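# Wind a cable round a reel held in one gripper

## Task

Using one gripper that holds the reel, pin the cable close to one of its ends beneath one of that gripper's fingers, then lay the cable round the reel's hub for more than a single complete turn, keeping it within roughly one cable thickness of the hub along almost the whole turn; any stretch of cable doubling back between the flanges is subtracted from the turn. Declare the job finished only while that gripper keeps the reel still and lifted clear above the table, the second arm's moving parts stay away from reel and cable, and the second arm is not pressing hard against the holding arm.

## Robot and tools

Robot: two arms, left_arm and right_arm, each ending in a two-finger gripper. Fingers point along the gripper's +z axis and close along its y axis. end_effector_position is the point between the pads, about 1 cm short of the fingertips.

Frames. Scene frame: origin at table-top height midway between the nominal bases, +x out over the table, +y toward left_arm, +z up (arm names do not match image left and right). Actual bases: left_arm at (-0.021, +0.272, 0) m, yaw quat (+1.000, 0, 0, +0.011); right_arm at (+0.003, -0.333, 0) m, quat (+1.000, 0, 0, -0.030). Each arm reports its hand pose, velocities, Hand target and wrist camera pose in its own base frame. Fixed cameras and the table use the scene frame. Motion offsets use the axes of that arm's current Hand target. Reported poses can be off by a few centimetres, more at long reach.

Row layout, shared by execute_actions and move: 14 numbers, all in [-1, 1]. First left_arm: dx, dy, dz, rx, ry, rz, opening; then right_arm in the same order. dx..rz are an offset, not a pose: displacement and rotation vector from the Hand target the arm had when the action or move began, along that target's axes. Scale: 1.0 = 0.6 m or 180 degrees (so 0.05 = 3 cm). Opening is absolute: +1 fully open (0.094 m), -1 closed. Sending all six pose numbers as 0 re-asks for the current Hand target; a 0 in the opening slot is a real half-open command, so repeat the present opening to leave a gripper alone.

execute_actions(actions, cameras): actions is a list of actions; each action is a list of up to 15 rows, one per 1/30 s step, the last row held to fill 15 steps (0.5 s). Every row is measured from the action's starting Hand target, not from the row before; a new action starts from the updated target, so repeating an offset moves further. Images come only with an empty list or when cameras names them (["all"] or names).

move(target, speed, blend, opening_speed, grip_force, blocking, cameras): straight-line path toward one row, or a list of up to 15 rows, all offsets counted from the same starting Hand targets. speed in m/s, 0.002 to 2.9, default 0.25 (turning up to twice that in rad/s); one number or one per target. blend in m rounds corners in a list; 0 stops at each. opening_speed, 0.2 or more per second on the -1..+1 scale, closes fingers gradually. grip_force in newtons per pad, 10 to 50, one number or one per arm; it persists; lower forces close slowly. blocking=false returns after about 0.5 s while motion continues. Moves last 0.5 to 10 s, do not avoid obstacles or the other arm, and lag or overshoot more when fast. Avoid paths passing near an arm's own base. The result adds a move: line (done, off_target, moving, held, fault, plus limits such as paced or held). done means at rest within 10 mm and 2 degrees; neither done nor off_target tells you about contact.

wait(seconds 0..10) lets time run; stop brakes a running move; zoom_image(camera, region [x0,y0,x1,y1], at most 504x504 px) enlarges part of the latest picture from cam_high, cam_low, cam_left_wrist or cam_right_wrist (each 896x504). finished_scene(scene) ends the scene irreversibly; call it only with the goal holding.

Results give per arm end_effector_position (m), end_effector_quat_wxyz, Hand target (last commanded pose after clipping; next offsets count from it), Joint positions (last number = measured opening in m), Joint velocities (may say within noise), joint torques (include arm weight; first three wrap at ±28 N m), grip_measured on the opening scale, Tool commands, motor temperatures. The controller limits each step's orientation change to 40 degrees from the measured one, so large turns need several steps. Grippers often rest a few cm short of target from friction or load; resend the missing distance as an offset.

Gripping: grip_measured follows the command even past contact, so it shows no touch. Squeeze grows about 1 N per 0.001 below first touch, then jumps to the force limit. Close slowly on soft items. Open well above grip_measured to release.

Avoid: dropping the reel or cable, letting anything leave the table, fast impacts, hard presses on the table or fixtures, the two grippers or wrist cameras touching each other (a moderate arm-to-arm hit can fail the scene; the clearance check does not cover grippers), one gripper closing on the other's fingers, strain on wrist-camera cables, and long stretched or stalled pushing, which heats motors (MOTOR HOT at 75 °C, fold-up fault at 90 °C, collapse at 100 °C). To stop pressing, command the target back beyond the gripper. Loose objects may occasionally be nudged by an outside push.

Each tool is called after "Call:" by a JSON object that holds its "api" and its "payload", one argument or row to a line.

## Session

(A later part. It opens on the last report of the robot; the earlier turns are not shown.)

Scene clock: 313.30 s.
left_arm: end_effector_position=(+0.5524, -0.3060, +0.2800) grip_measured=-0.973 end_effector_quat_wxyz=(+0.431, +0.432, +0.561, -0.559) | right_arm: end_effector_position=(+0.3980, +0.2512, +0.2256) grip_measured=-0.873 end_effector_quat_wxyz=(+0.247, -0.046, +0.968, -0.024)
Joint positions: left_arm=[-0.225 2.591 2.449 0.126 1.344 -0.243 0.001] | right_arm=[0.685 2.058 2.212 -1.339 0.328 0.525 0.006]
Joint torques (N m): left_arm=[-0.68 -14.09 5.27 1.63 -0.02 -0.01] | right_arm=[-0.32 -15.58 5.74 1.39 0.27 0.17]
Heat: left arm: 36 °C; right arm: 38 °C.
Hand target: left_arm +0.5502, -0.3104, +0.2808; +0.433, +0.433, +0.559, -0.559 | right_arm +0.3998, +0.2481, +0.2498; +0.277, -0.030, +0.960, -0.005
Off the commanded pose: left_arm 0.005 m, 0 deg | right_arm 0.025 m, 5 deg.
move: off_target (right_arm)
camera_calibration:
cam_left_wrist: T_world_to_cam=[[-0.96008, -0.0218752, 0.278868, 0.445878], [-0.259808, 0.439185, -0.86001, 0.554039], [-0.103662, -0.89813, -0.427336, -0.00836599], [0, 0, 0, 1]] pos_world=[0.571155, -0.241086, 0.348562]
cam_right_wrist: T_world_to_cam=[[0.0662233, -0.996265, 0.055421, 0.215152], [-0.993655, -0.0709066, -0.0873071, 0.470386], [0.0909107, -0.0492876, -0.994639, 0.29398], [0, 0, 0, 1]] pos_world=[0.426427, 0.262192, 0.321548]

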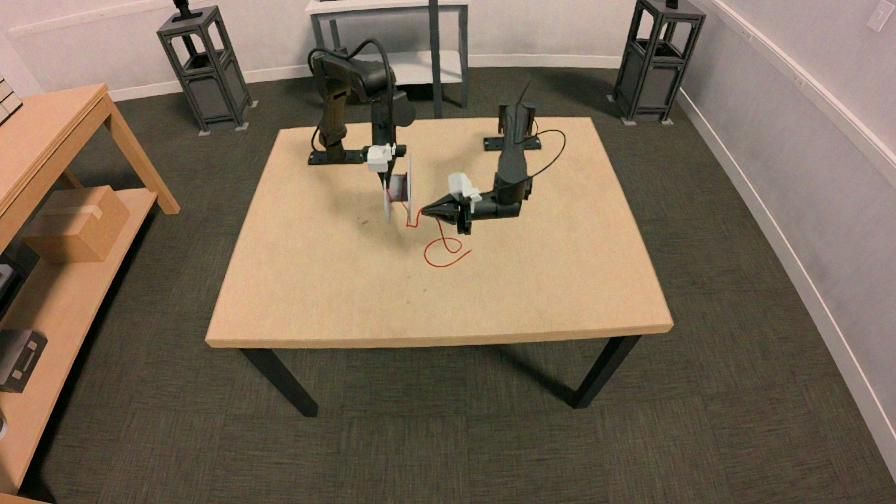

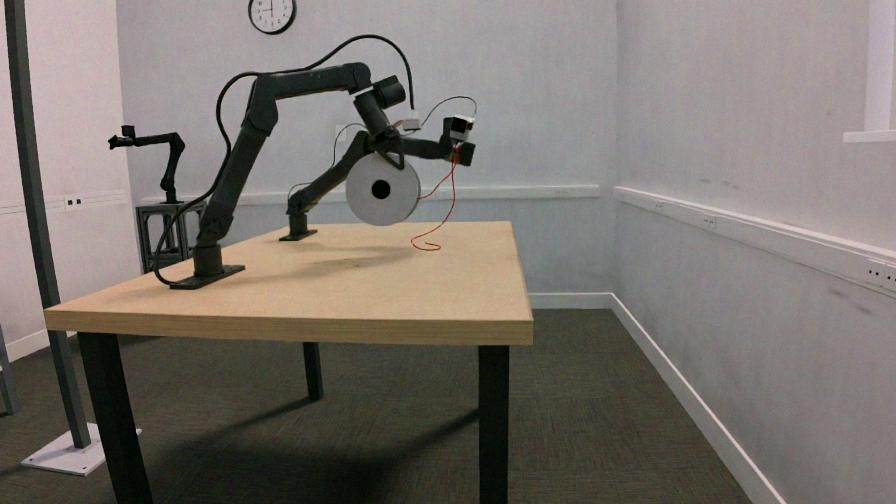

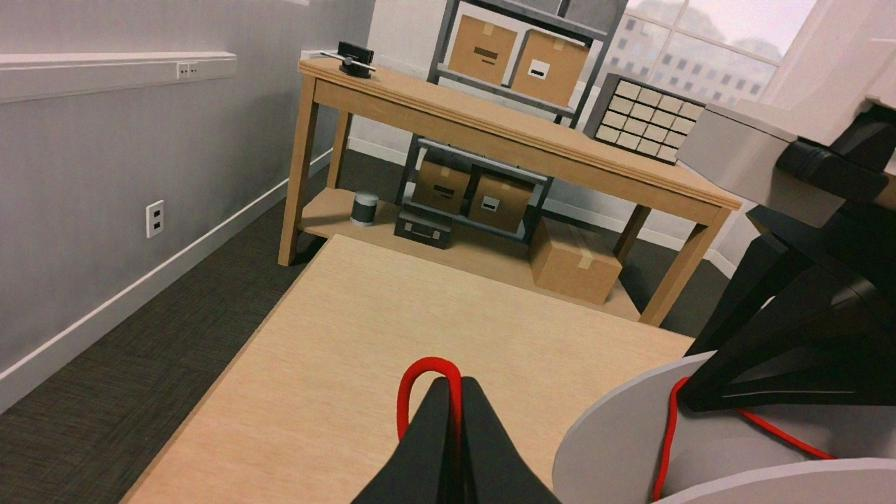

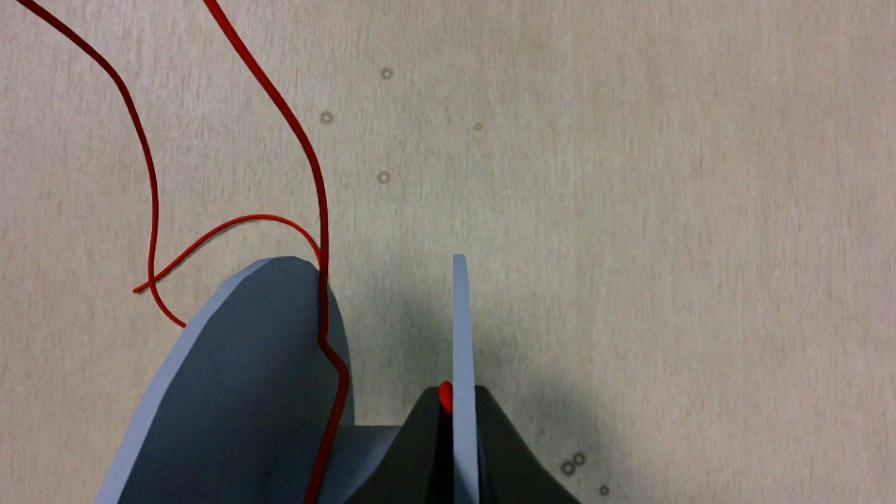

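Call:
{"api": "move", "payload": {
  "target": [
    [0.125,0.05,0.05,0,0,0,-1,0,0,0,0,0,0,-1],
    [0.295,0.059,-0.05,0,0,0.04,-1,0,0,0,0,0,0,-1],
    [0.352,-0.098,-0.2,0,0,0.08,-1,0,0,0,0,0,0,-1]
  ],
  "speed": 0.18,
  "blend": [0.02,0.03,0],
  "cameras": ["cam_high","cam_left_wrist","cam_low","cam_right_wrist"]
}}

Call:
{"api": "zoom_image", "payload": {
  "camera": "cam_high",
  "region": [350, 60, 550, 260]
}}

Scene clock: 317.63 s.
left_arm: end_effector_position=(+0.4443, -0.1903, +0.0752) grip_measured=-0.973 end_effector_quat_wxyz=(+0.492, +0.491, +0.513, -0.504) | right_arm: end_effector_position=(+0.3980, +0.2512, +0.2256) grip_measured=-0.873 end_effector_quat_wxyz=(+0.247, -0.046, +0.968, -0.024)
Joint positions: left_arm=[-0.025 2.423 1.278 0.897 1.535 0.214 0.001] | right_arm=[0.685 2.058 2.212 -1.339 0.328 0.525 0.006]
Joint torques (N m): left_arm=[-0.06 -13.85 3.38 1.45 0.28 -0.01] | right_arm=[-0.36 -15.51 5.72 1.41 0.25 0.17]
Motor temperatures (°C): left_arm=[20 38 24 27 20 19 21] | right_arm=[22 38 27 27 23 19 23]
Heat: left arm: 38 °C; right arm: 38 °C.
Hand target: left_arm +0.4406, -0.1903, +0.0908; +0.500, +0.500, +0.500, -0.501 | right_arm +0.3998, +0.2481, +0.2498; +0.277, -0.030, +0.960, -0.005
Off the commanded pose: left_arm 0.016 m, 2 deg | right_arm 0.025 m, 5 deg.
move: off_target (left_arm, right_arm)
camera_calibration:
cam_left_wrist: T_world_to_cam=[[-0.997829, -0.03033, 0.0584523, 0.433468], [-0.0658424, 0.443769, -0.893719, 0.21623], [0.00116719, -0.895628, -0.444803, -0.0479788], [0, 0, 0, 1]] pos_world=[0.44682, -0.12578, 0.146571]
cam_right_wrist: T_world_to_cam=[[0.0662233, -0.996265, 0.055421, 0.215152], [-0.993655, -0.0709066, -0.0873071, 0.470386], [0.0909107, -0.0492876, -0.994639, 0.29398], [0, 0, 0, 1]] pos_world=[0.426427, 0.262192, 0.321548]

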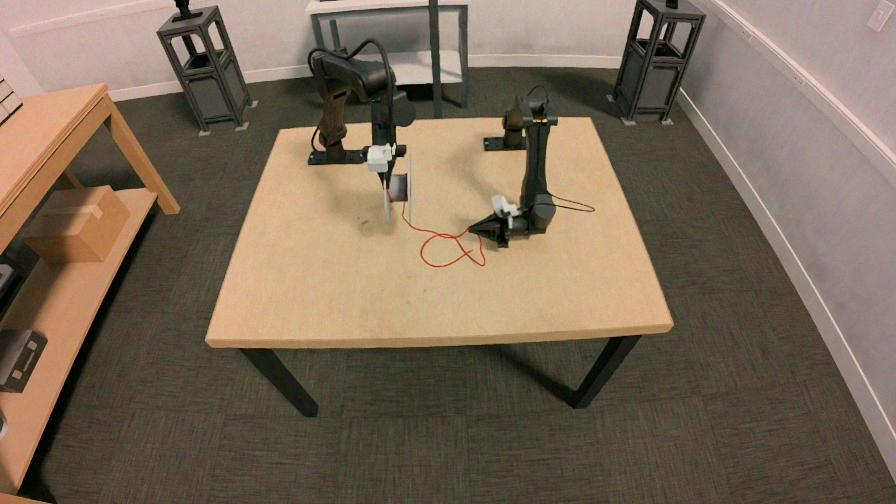

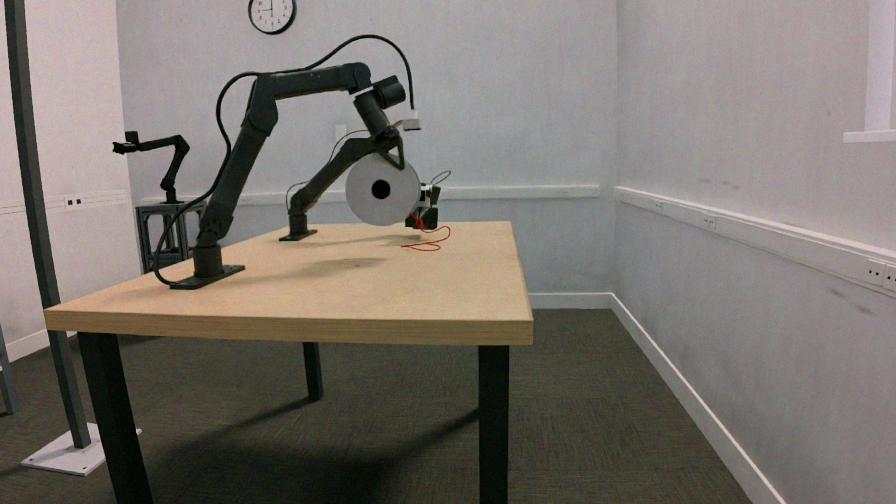

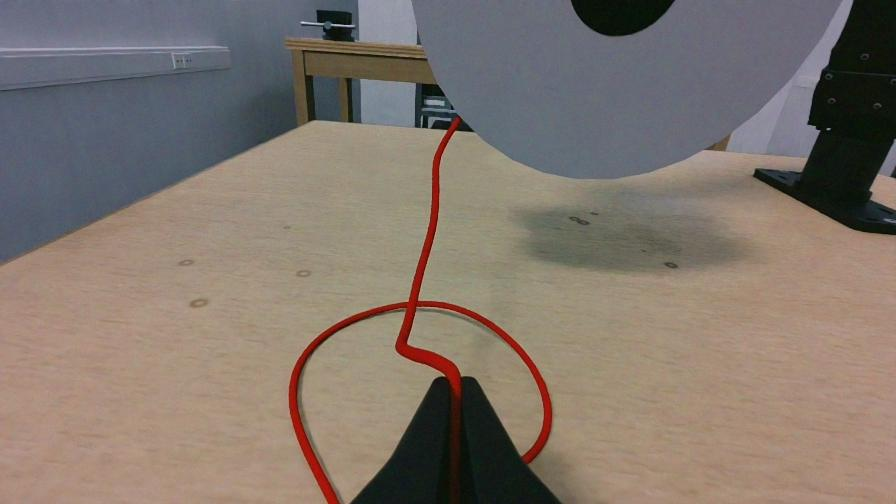

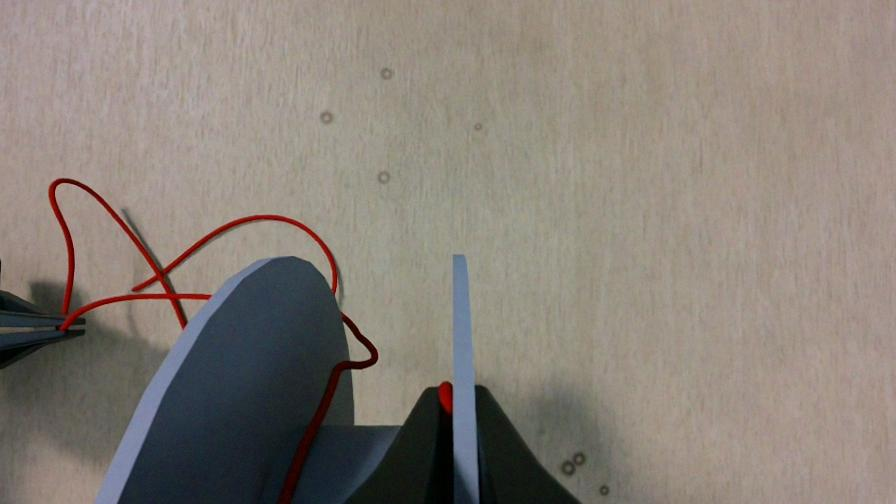

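Scaled by 2.520 from the camera's 896x504 image, which has a finer 1280x720 frame.

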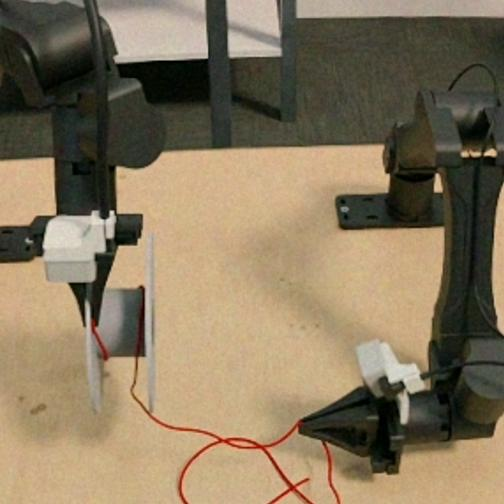

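Call:
{"api": "move", "payload": {
  "target": [
    [-0.008,-0.183,0,0,0,0,-1,0,0,0,0,0,0,-1],
    [-0.05,-0.317,0.117,0,0,0.05,-1,0,0,0,0,0,0,-1],
    [-0.15,-0.367,0.275,0,0,0.15,-1,0,0,0,0,0,0,-1]
  ],
  "speed": 0.18,
  "blend": [0.03,0.03,0],
  "cameras": ["cam_high","cam_left_wrist","cam_low","cam_right_wrist"]
}}

Call:
{"api": "zoom_image", "payload": {
  "camera": "cam_low",
  "region": [270, 80, 470, 280]
}}

Call:
{"api": "zoom_image", "payload": {
  "camera": "cam_right_wrist",
  "region": [200, 250, 550, 504]
}}

Scene clock: 321.67 s.
left_arm: end_effector_position=(+0.2293, -0.3482, +0.1583) grip_measured=-0.973 end_effector_quat_wxyz=(+0.589, +0.594, +0.409, -0.365) | right_arm: end_effector_position=(+0.3830, +0.2454, +0.2227) grip_measured=-0.873 end_effector_quat_wxyz=(+0.217, -0.054, +0.974, -0.028)
Joint positions: left_arm=[-0.655 1.743 0.53 1.149 0.867 0.462 0.001] | right_arm=[0.685 2.049 2.212 -1.404 0.299 0.524 0.006]
Joint torques (N m): left_arm=[-1.72 -8.17 6.41 1.82 0.33 0.08] | right_arm=[-0.29 -14.76 5.96 1.94 0.51 0.25]
Heat: left arm: 38 °C; right arm: 38 °C.
Hand target: left_arm +0.2204, -0.3552, +0.1811; +0.603, +0.603, +0.369, -0.370 | right_arm +0.3997, +0.2481, +0.2499; +0.277, -0.030, +0.960, -0.005
Off the commanded pose: left_arm 0.025 m, 5 deg | right_arm 0.032 m, 8 deg.
move: off_target (left_arm, right_arm)
camera_calibration:
cam_left_wrist: T_world_to_cam=[[-0.924139, -0.0487824, -0.378928, 0.255166], [0.309453, 0.486099, -0.81728, 0.263012], [0.224066, -0.872541, -0.434128, -0.196828], [0, 0, 0, 1]] pos_world=[0.198521, -0.287143, 0.226195]
cam_right_wrist: T_world_to_cam=[[0.0812024, -0.994542, 0.065521, 0.202217], [-0.996219, -0.0830257, -0.0255974, 0.444993], [0.0308976, -0.0631947, -0.997523, 0.31916], [0, 0, 0, 1]] pos_world=[0.417029, 0.258229, 0.316511]

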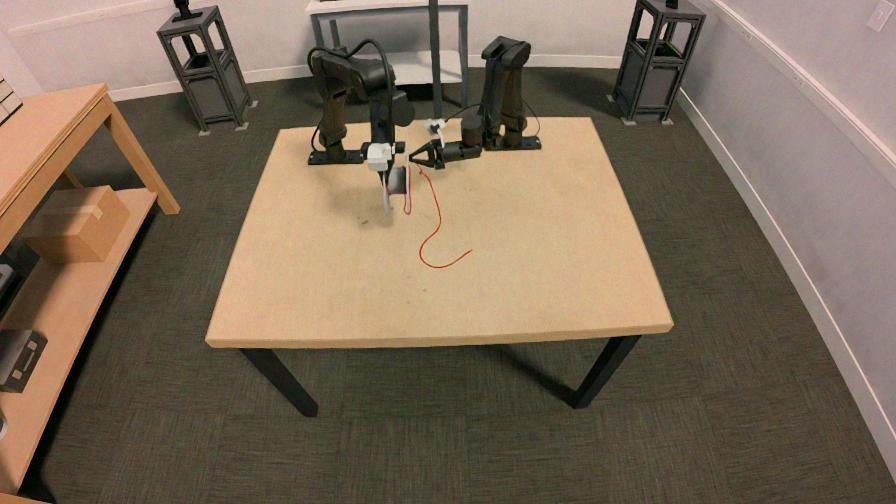

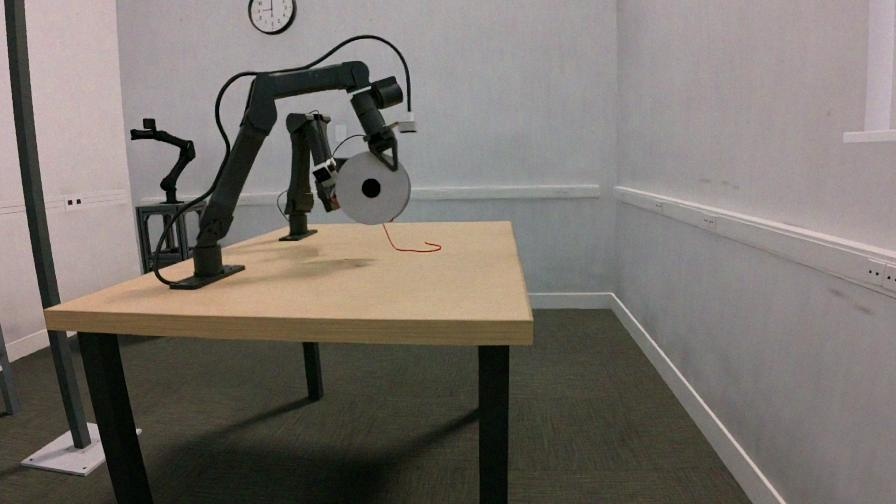

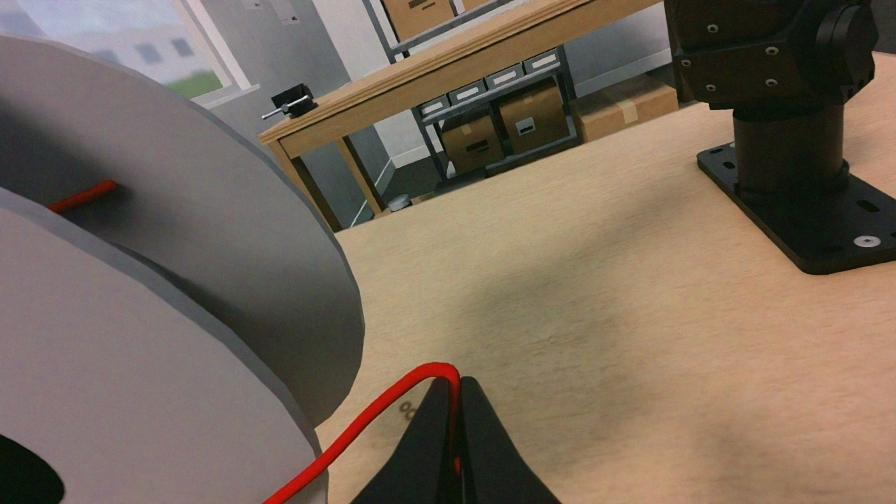

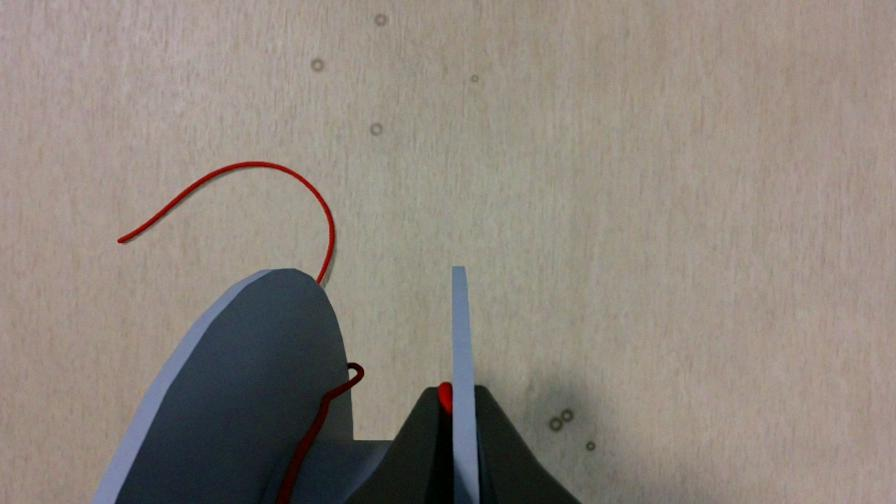

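Scaled by 2.520 from the camera's 896x504 image, which has a finer 1280x720 frame.

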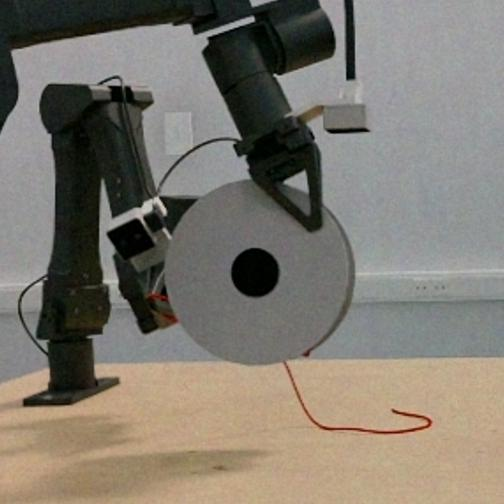

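Scaled by 1.440 from the camera's 896x504 image, which has a finer 1280x720 frame.

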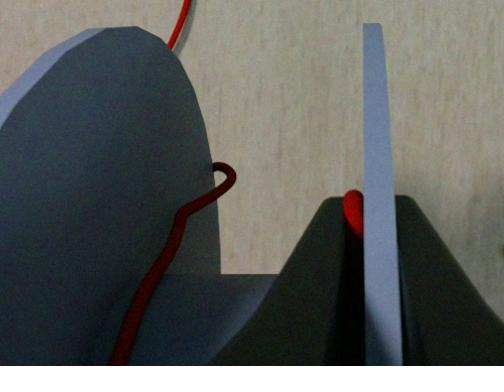

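Call:
{"api": "move", "payload": {
  "target": [
    [0.142,-0.016,-0.158,0,0,0,-1,0,0,0,0,0,0,-1],
    [0.225,0.09,-0.29,0,0,-0.1,-1,0,0,0,0,0,0,-1],
    [0.317,0.269,-0.29,0,0,-0.15,-1,0,0,0,0,0,0,-1],
    [0.355,0.437,-0.158,0,0,-0.2,-1,0,0,0,0,0,0,-1],
    [0.2,0.535,-0.042,0,0,-0.23,-1,0,0,0,0,0,0,-1]
  ],
  "speed": 0.2,
  "blend": [0.03,0.03,0.03,0.03,0],
  "cameras": ["cam_high","cam_left_wrist","cam_low","cam_right_wrist"]
}}

Call:
{"api": "zoom_image", "payload": {
  "camera": "cam_high",
  "region": [350, 60, 550, 260]
}}

Scene clock: 327.50 s.
left_arm: end_effector_position=(+0.5574, -0.3306, +0.2128) grip_measured=-0.973 end_effector_quat_wxyz=(+0.421, +0.427, +0.565, -0.566) | right_arm: end_effector_position=(+0.3961, +0.2514, +0.2292) grip_measured=-0.873 end_effector_quat_wxyz=(+0.248, -0.046, +0.968, -0.019)
Joint positions: left_arm=[-0.264 2.685 2.363 0.31 1.314 -0.271 0.001] | right_arm=[0.685 2.049 2.212 -1.341 0.32 0.526 0.006]
Joint torques (N m): left_arm=[0.13 -13.37 9.17 1.41 -0.03 0.12] | right_arm=[-0.34 -14.63 5.85 1.43 0.32 0.18]
Heat: left arm: 38 °C; right arm: 37 °C.
Hand target: left_arm +0.5610, -0.3301, +0.2196; +0.433, +0.433, +0.559, -0.559 | right_arm +0.3998, +0.2481, +0.2499; +0.277, -0.030, +0.960, -0.005
Off the commanded pose: left_arm 0.008 m, 2 deg | right_arm 0.021 m, 4 deg.
move: off_target (right_arm)
camera_calibration:
cam_left_wrist: T_world_to_cam=[[-0.952692, -0.0130977, 0.303656, 0.462304], [-0.277989, 0.441483, -0.85312, 0.517749], [-0.122885, -0.897174, -0.424238, -0.048221], [0, 0, 0, 1]] pos_world=[0.578436, -0.265785, 0.280864]
cam_right_wrist: T_world_to_cam=[[0.068908, -0.996607, 0.0450042, 0.216786], [-0.993373, -0.0727043, -0.089021, 0.469479], [0.0919909, -0.0385717, -0.995013, 0.294694], [0, 0, 0, 1]] pos_world=[0.42432, 0.26155, 0.325261]

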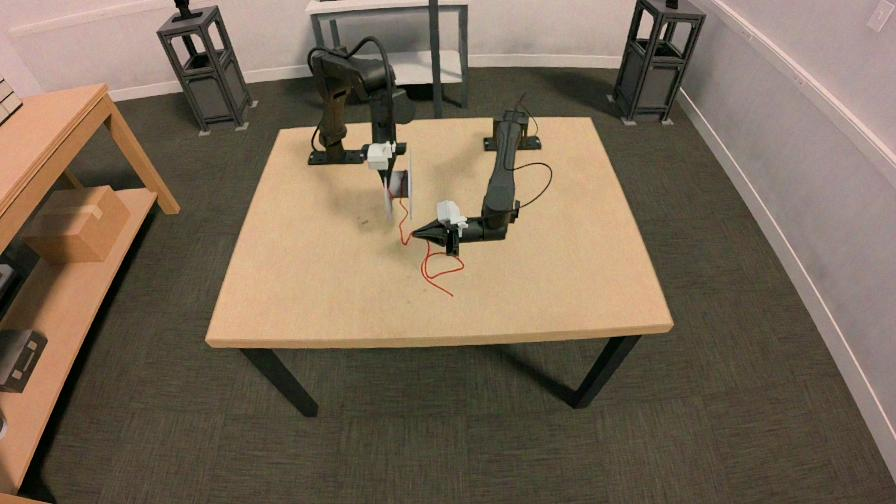

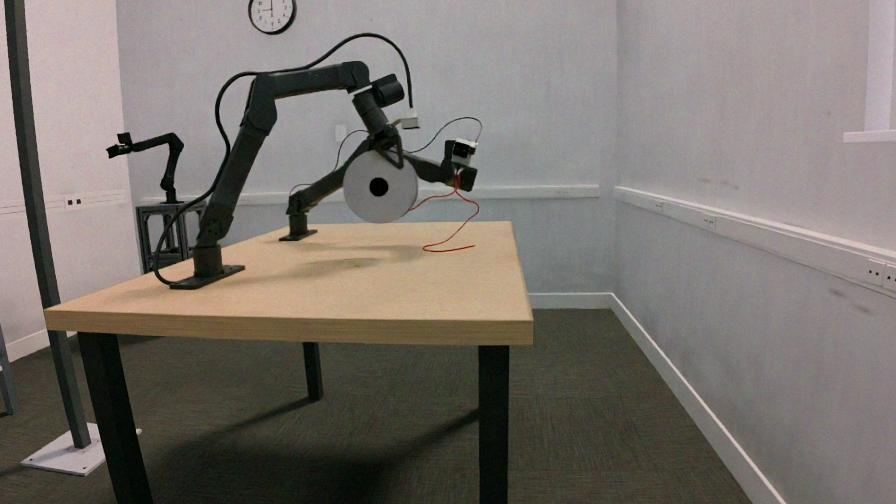

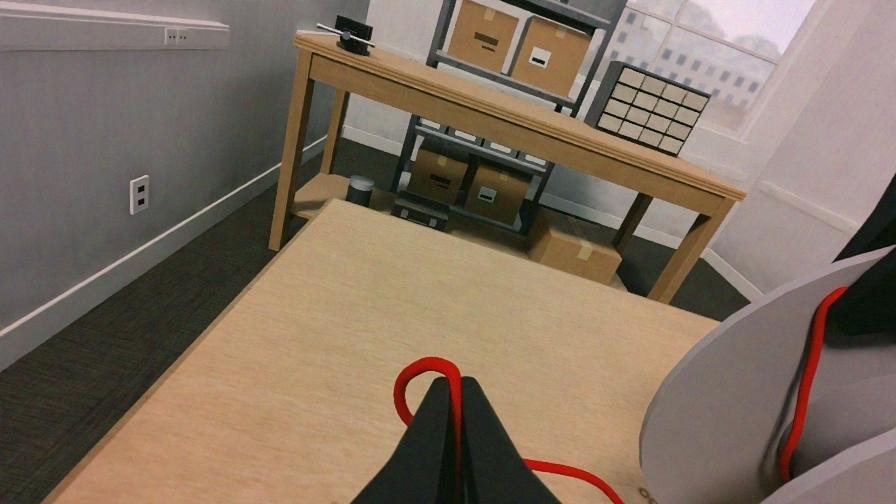

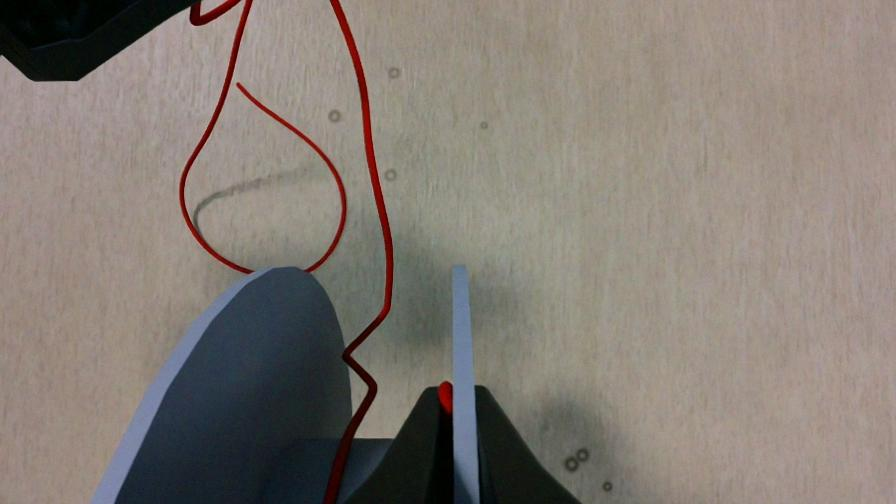

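Scaled by 2.520 from the camera's 896x504 image, which has a finer 1280x720 frame.

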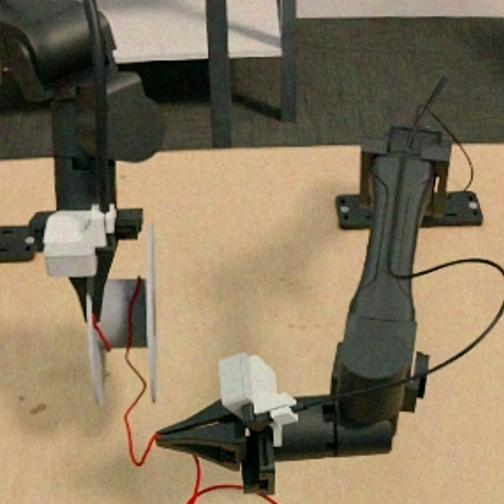

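Call:
{"api": "move", "payload": {
  "target": [-0.113,-0.029,0.05,0,0,0,-1,-0.0753,-0.0037,-0.1197,0,0,0,-1],
  "speed": 0.06,
  "cameras": ["cam_high","cam_left_wrist","cam_low","cam_right_wrist"]
}}

Scene clock: 329.97 s.
left_arm: end_effector_position=(+0.5604, -0.3567, +0.2882) grip_measured=-0.973 end_effector_quat_wxyz=(+0.448, +0.415, +0.562, -0.558) | right_arm: end_effector_position=(+0.3963, +0.2498, +0.3201) grip_measured=-0.873 end_effector_quat_wxyz=(+0.316, -0.045, +0.947, +0.023)
Joint positions: left_arm=[-0.311 2.793 2.834 0.032 1.22 -0.327 0.001] | right_arm=[0.685 2.134 2.699 -1.57 0.328 0.495 0.006]
Joint torques (N m): left_arm=[-0.5 -13.04 8.72 1.47 -0.11 0] | right_arm=[-0.09 -11.25 7.02 1.59 0.31 -0.01]
Heat: left arm: 38 °C; right arm: 37 °C.
Hand target: left_arm +0.5610, -0.3602, +0.2897; +0.433, +0.433, +0.559, -0.559 | right_arm +0.3999, +0.2481, +0.3347; +0.277, -0.030, +0.960, -0.005
Off the commanded pose: left_arm 0.004 m, 3 deg | right_arm 0.015 m, 6 deg.
elbow stopped short (left arm): the move would have taken joint 3 (elbow) straighter than the controller allows.
joint read past its limit (right arm) — joint 4 (wrist pitch), lower limit.
joint sent to its limit (right arm) — joint 4 (wrist pitch), lower limit. The joint targets are off in orientation, not in position.
move: off_target (left_arm, right_arm)
camera_calibration:
cam_left_wrist: T_world_to_cam=[[-0.958564, -0.0508511, 0.280303, 0.438466], [-0.276396, 0.404327, -0.871852, 0.585726], [-0.0689994, -0.9132, -0.401628, -0.0816688], [0, 0, 0, 1]] pos_world=[0.576555, -0.289108, 0.354962]
cam_right_wrist: T_world_to_cam=[[0.0903937, -0.99545, -0.0301503, 0.226283], [-0.969316, -0.0809909, -0.232093, 0.516019], [0.228595, 0.0502049, -0.972226, 0.301509], [0, 0, 0, 1]] pos_world=[0.410808, 0.251909, 0.419722]

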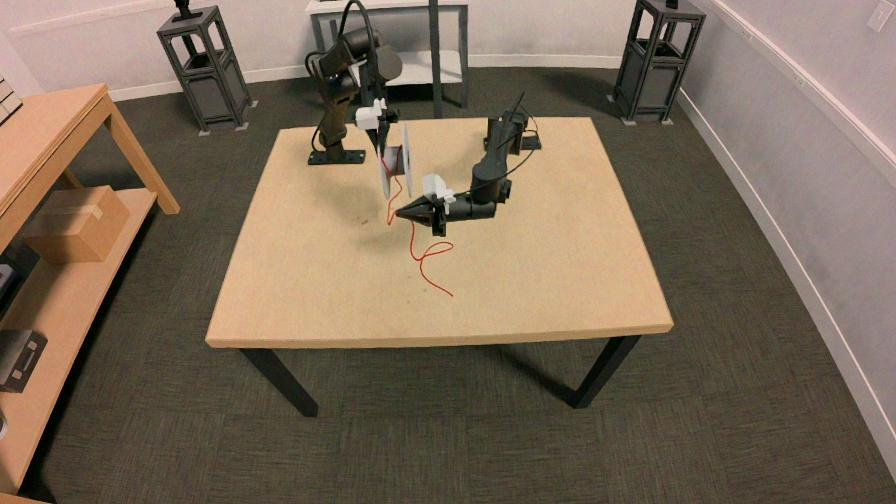

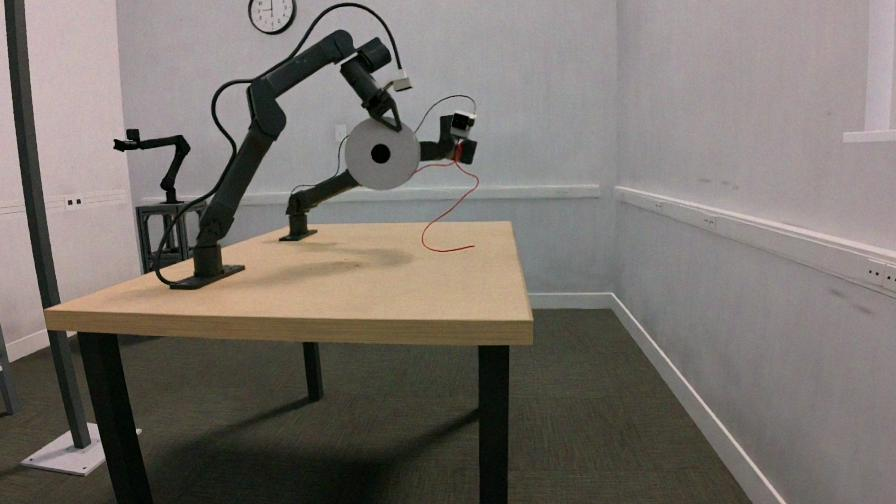

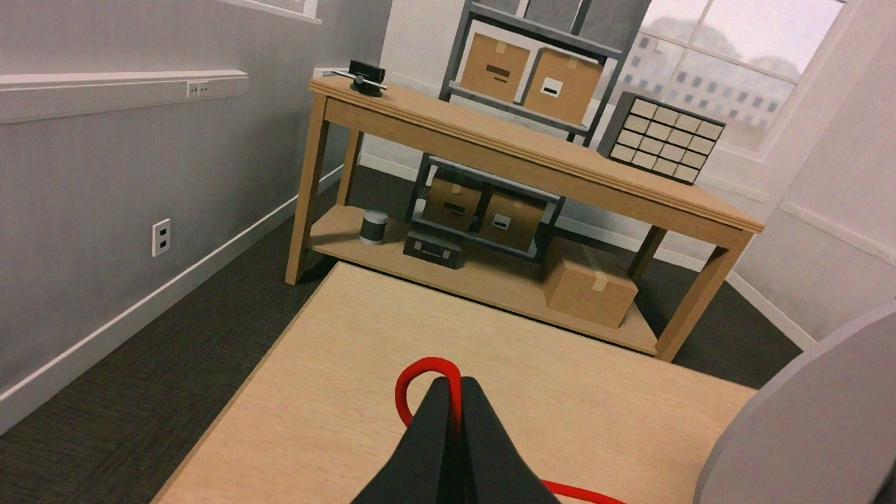

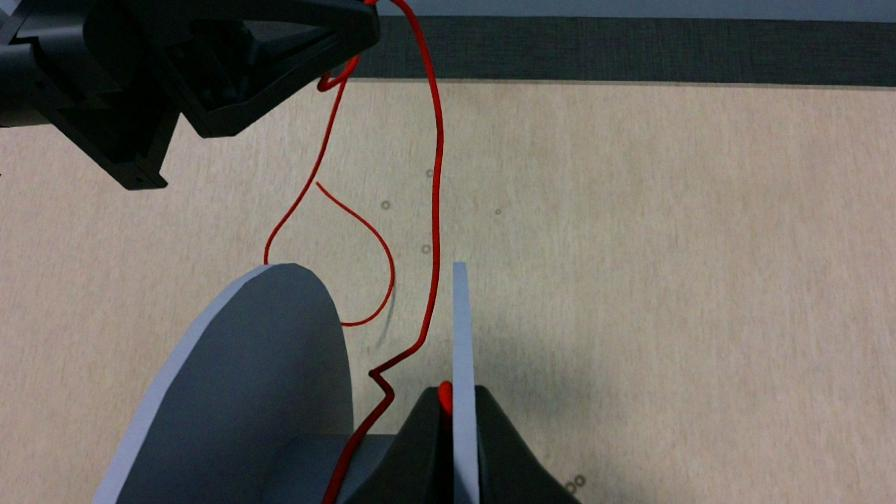

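Call:
{"api": "move", "payload": {
  "target": [
    [0.17,0.008,0,0,0,0,-1,0,0,0,0,0,0,-1],
    [0.3,-0.062,0,0,0,0.03,-1,0,0,0,0,0,0,-1],
    [0.37,-0.199,0,0,0,0.08,-1,0,0,0,0,0,0,-1],
    [0.379,-0.368,0,0,0,0.15,-1,0,0,0,0,0,0,-1],
    [0.301,-0.5,0,0,0,0.25,-1,0,0,0,0,0,0,-1]
  ],
  "speed": 0.16,
  "blend": [0.02,0.02,0.02,0.02,0],
  "cameras": ["cam_high","cam_left_wrist","cam_low","cam_right_wrist"]
}}

Call:
{"api": "zoom_image", "payload": {
  "camera": "cam_low",
  "region": [270, 60, 470, 260]
}}

Call:
{"api": "zoom_image", "payload": {
  "camera": "cam_right_wrist",
  "region": [200, 250, 550, 504]
}}

Scene clock: 335.73 s.
left_arm: end_effector_position=(+0.2298, -0.3611, +0.1861) grip_measured=-0.973 end_effector_quat_wxyz=(+0.612, +0.613, +0.353, -0.353) | right_arm: end_effector_position=(+0.3959, +0.2494, +0.3199) grip_measured=-0.873 end_effector_quat_wxyz=(+0.315, -0.045, +0.948, +0.022)
Joint positions: left_arm=[-0.67 1.722 0.61 1.111 0.901 0.527 0.001] | right_arm=[0.685 2.134 2.699 -1.572 0.329 0.494 0.006]
Joint torques (N m): left_arm=[-0.65 -7.87 4.1 1.63 0.02 0.06] | right_arm=[-0.1 -11.29 7.04 1.63 0.32 0]
Heat: left arm: 40 °C; right arm: 37 °C.
Hand target: left_arm +0.2255, -0.3600, +0.1896; +0.614, +0.614, +0.350, -0.351 | right_arm +0.3999, +0.2481, +0.3347; +0.277, -0.030, +0.960, -0.005
Off the commanded pose: left_arm 0.006 m, 0 deg | right_arm 0.015 m, 6 deg.
joint read past its limit (right arm) — joint 4 (wrist pitch), lower limit.
joint sent to its limit (right arm) — joint 4 (wrist pitch), lower limit. The joint targets are off in orientation, not in position.
move: off_target (right_arm)
camera_calibration:
cam_left_wrist: T_world_to_cam=[[-0.877197, -0.0192302, -0.479745, 0.284167], [0.424103, 0.43738, -0.792991, 0.243346], [0.22508, -0.899071, -0.375513, -0.21691], [0, 0, 0, 1]] pos_world=[0.194889, -0.295987, 0.247846]
cam_right_wrist: T_world_to_cam=[[0.0907805, -0.995473, -0.0281468, 0.225106], [-0.969637, -0.0819092, -0.230426, 0.515408], [0.227077, 0.0482103, -0.972683, 0.302589], [0, 0, 0, 1]] pos_world=[0.410612, 0.251715, 0.419423]

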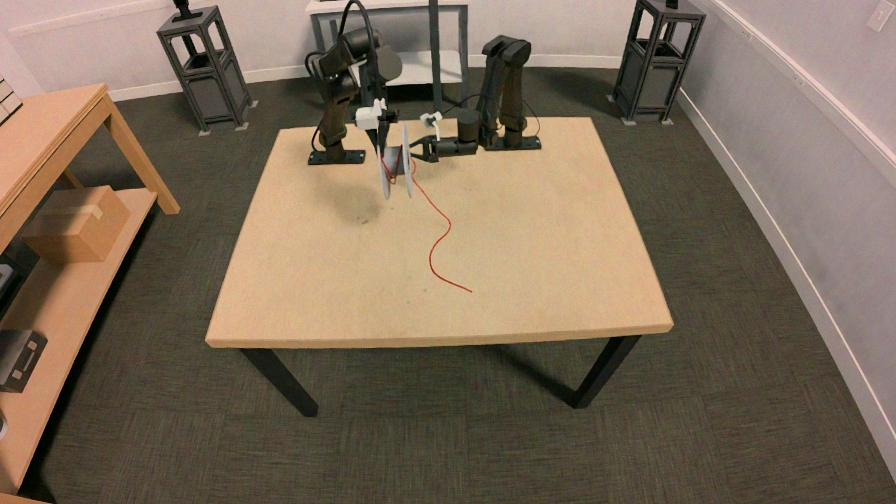

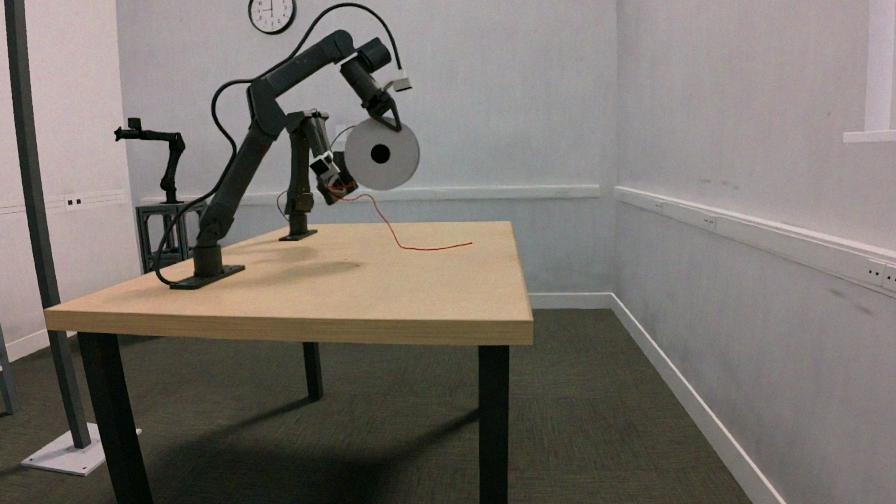

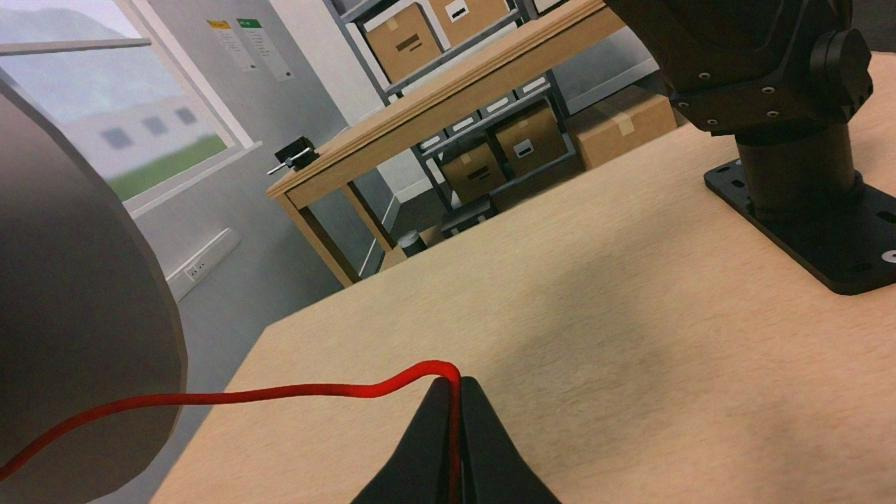

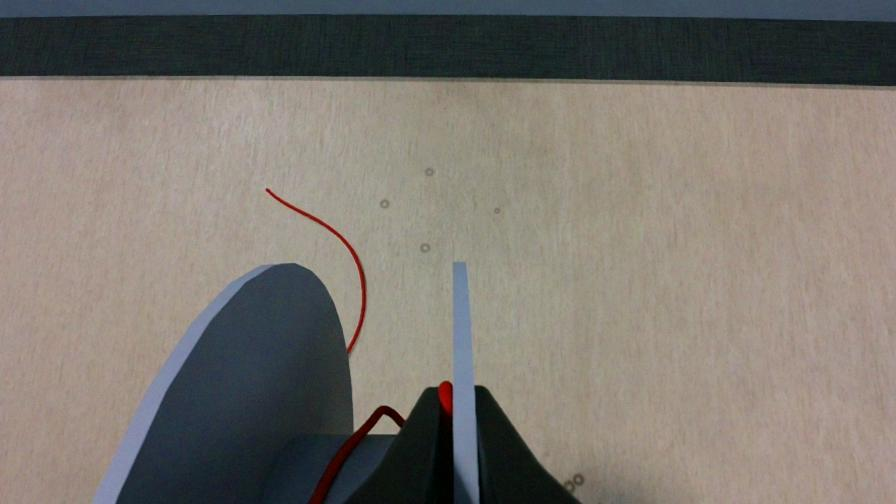

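Scaled by 2.520 from the camera's 896x504 image, which has a finer 1280x720 frame.

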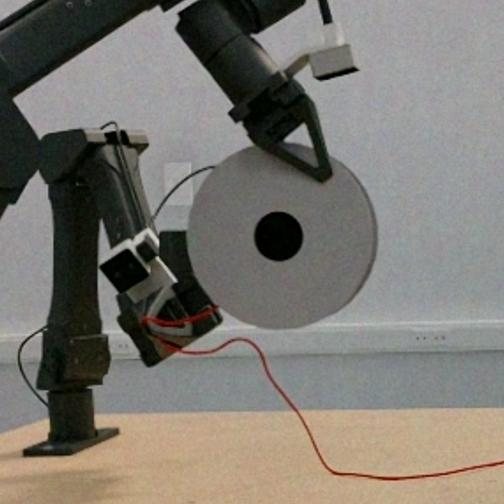

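Scaled by 1.440 from the camera's 896x504 image, which has a finer 1280x720 frame.

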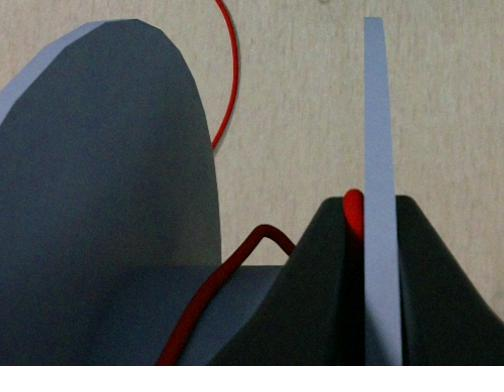

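Call:
{"api": "move", "payload": {
  "target": [-0.077,-0.032,0,0,0,0.05,-1,0,0,0,0,0,0,-1],
  "speed": 0.08,
  "cameras": ["cam_left_wrist","cam_low","cam_right_wrist"]
}}

Call:
{"api": "zoom_image", "payload": {
  "camera": "cam_right_wrist",
  "region": [200, 250, 550, 504]
}}

Scene clock: 338.03 s.
left_arm: end_effector_position=(+0.1921, -0.3615, +0.2180) grip_measured=-0.973 end_effector_quat_wxyz=(+0.640, +0.638, +0.306, -0.300) | right_arm: end_effector_position=(+0.3948, +0.2485, +0.3189) grip_measured=-0.873 end_effector_quat_wxyz=(+0.313, -0.046, +0.949, +0.020)
Joint positions: left_arm=[-0.764 1.497 0.55 0.947 0.798 0.686 0.001] | right_arm=[0.685 2.134 2.699 -1.579 0.329 0.493 0.006]
Joint torques (N m): left_arm=[-0.88 -6.48 4.51 1.71 0.04 0.08] | right_arm=[-0.13 -11.28 7.01 1.69 0.31 0]
Heat: left arm: 40 °C; right arm: 37 °C.
Hand target: left_arm +0.1854, -0.3600, +0.2197; +0.640, +0.640, +0.301, -0.302 | right_arm +0.3999, +0.2481, +0.3347; +0.277, -0.030, +0.960, -0.005
Off the commanded pose: left_arm 0.007 m, 1 deg | right_arm 0.017 m, 5 deg.
joint read past its limit (right arm) — joint 4 (wrist pitch), lower limit.
joint sent to its limit (right arm) — joint 4 (wrist pitch), lower limit. The joint targets are off in orientation, not in position.
move: off_target (right_arm)
camera_calibration:
cam_left_wrist: T_world_to_cam=[[-0.788953, -0.0270222, -0.613859, 0.275881], [0.541529, 0.441486, -0.715427, 0.246832], [0.290342, -0.896861, -0.333679, -0.217609], [0, 0, 0, 1]] pos_world=[0.147171, -0.296683, 0.273331]
cam_right_wrist: T_world_to_cam=[[0.0909949, -0.995565, -0.0238767, 0.222896], [-0.97086, -0.0833482, -0.224687, 0.513046], [0.2217, 0.0436263, -0.974139, 0.305739], [0, 0, 0, 1]] pos_world=[0.410031, 0.251331, 0.418429]
Images, in order (width x height): cam_low 896x504, cam_left_wrist 896x504, cam_right_wrist 896x504.

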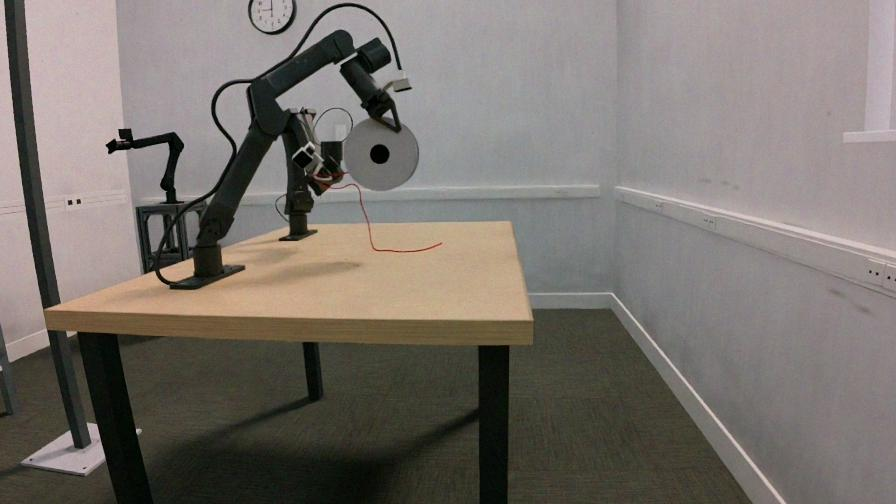

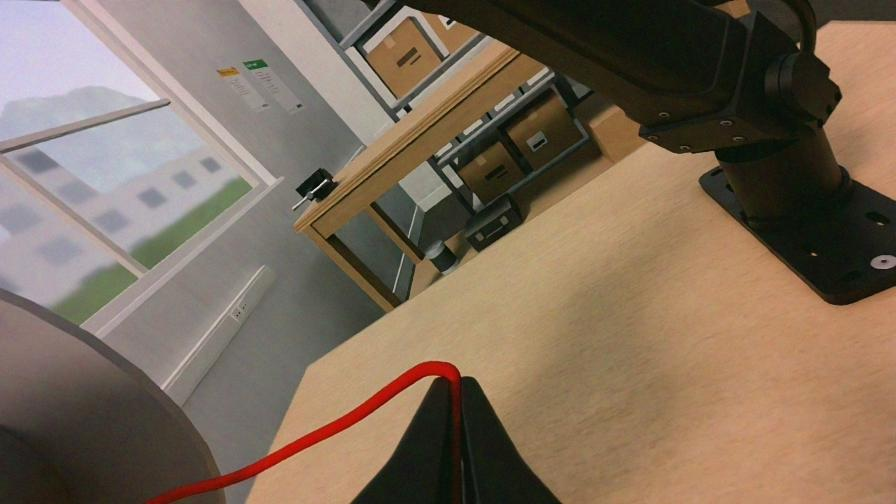

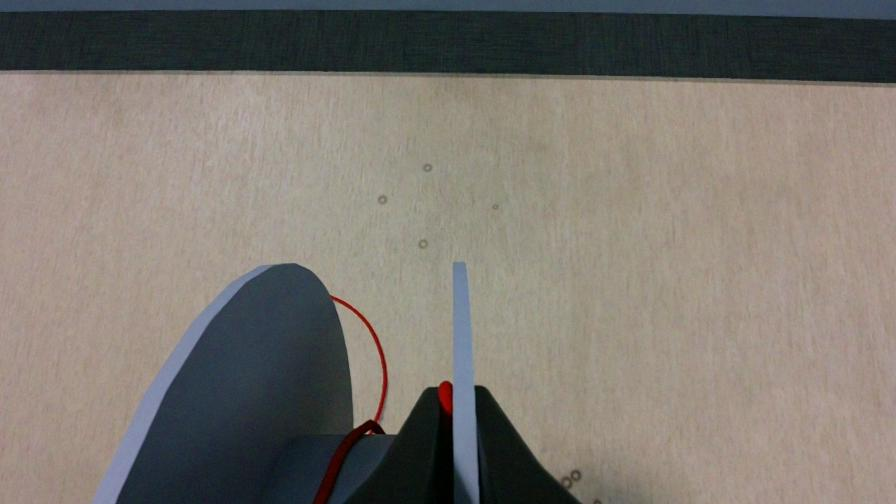

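Scaled by 1.440 from the camera's 896x504 image, which has a finer 1280x720 frame.

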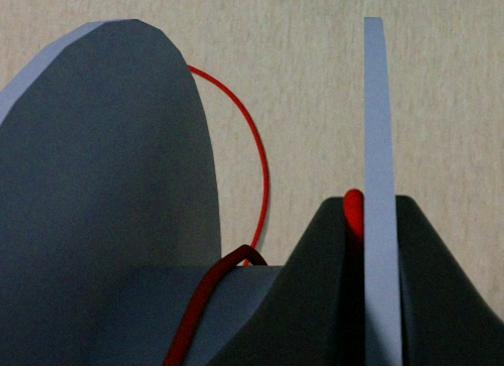

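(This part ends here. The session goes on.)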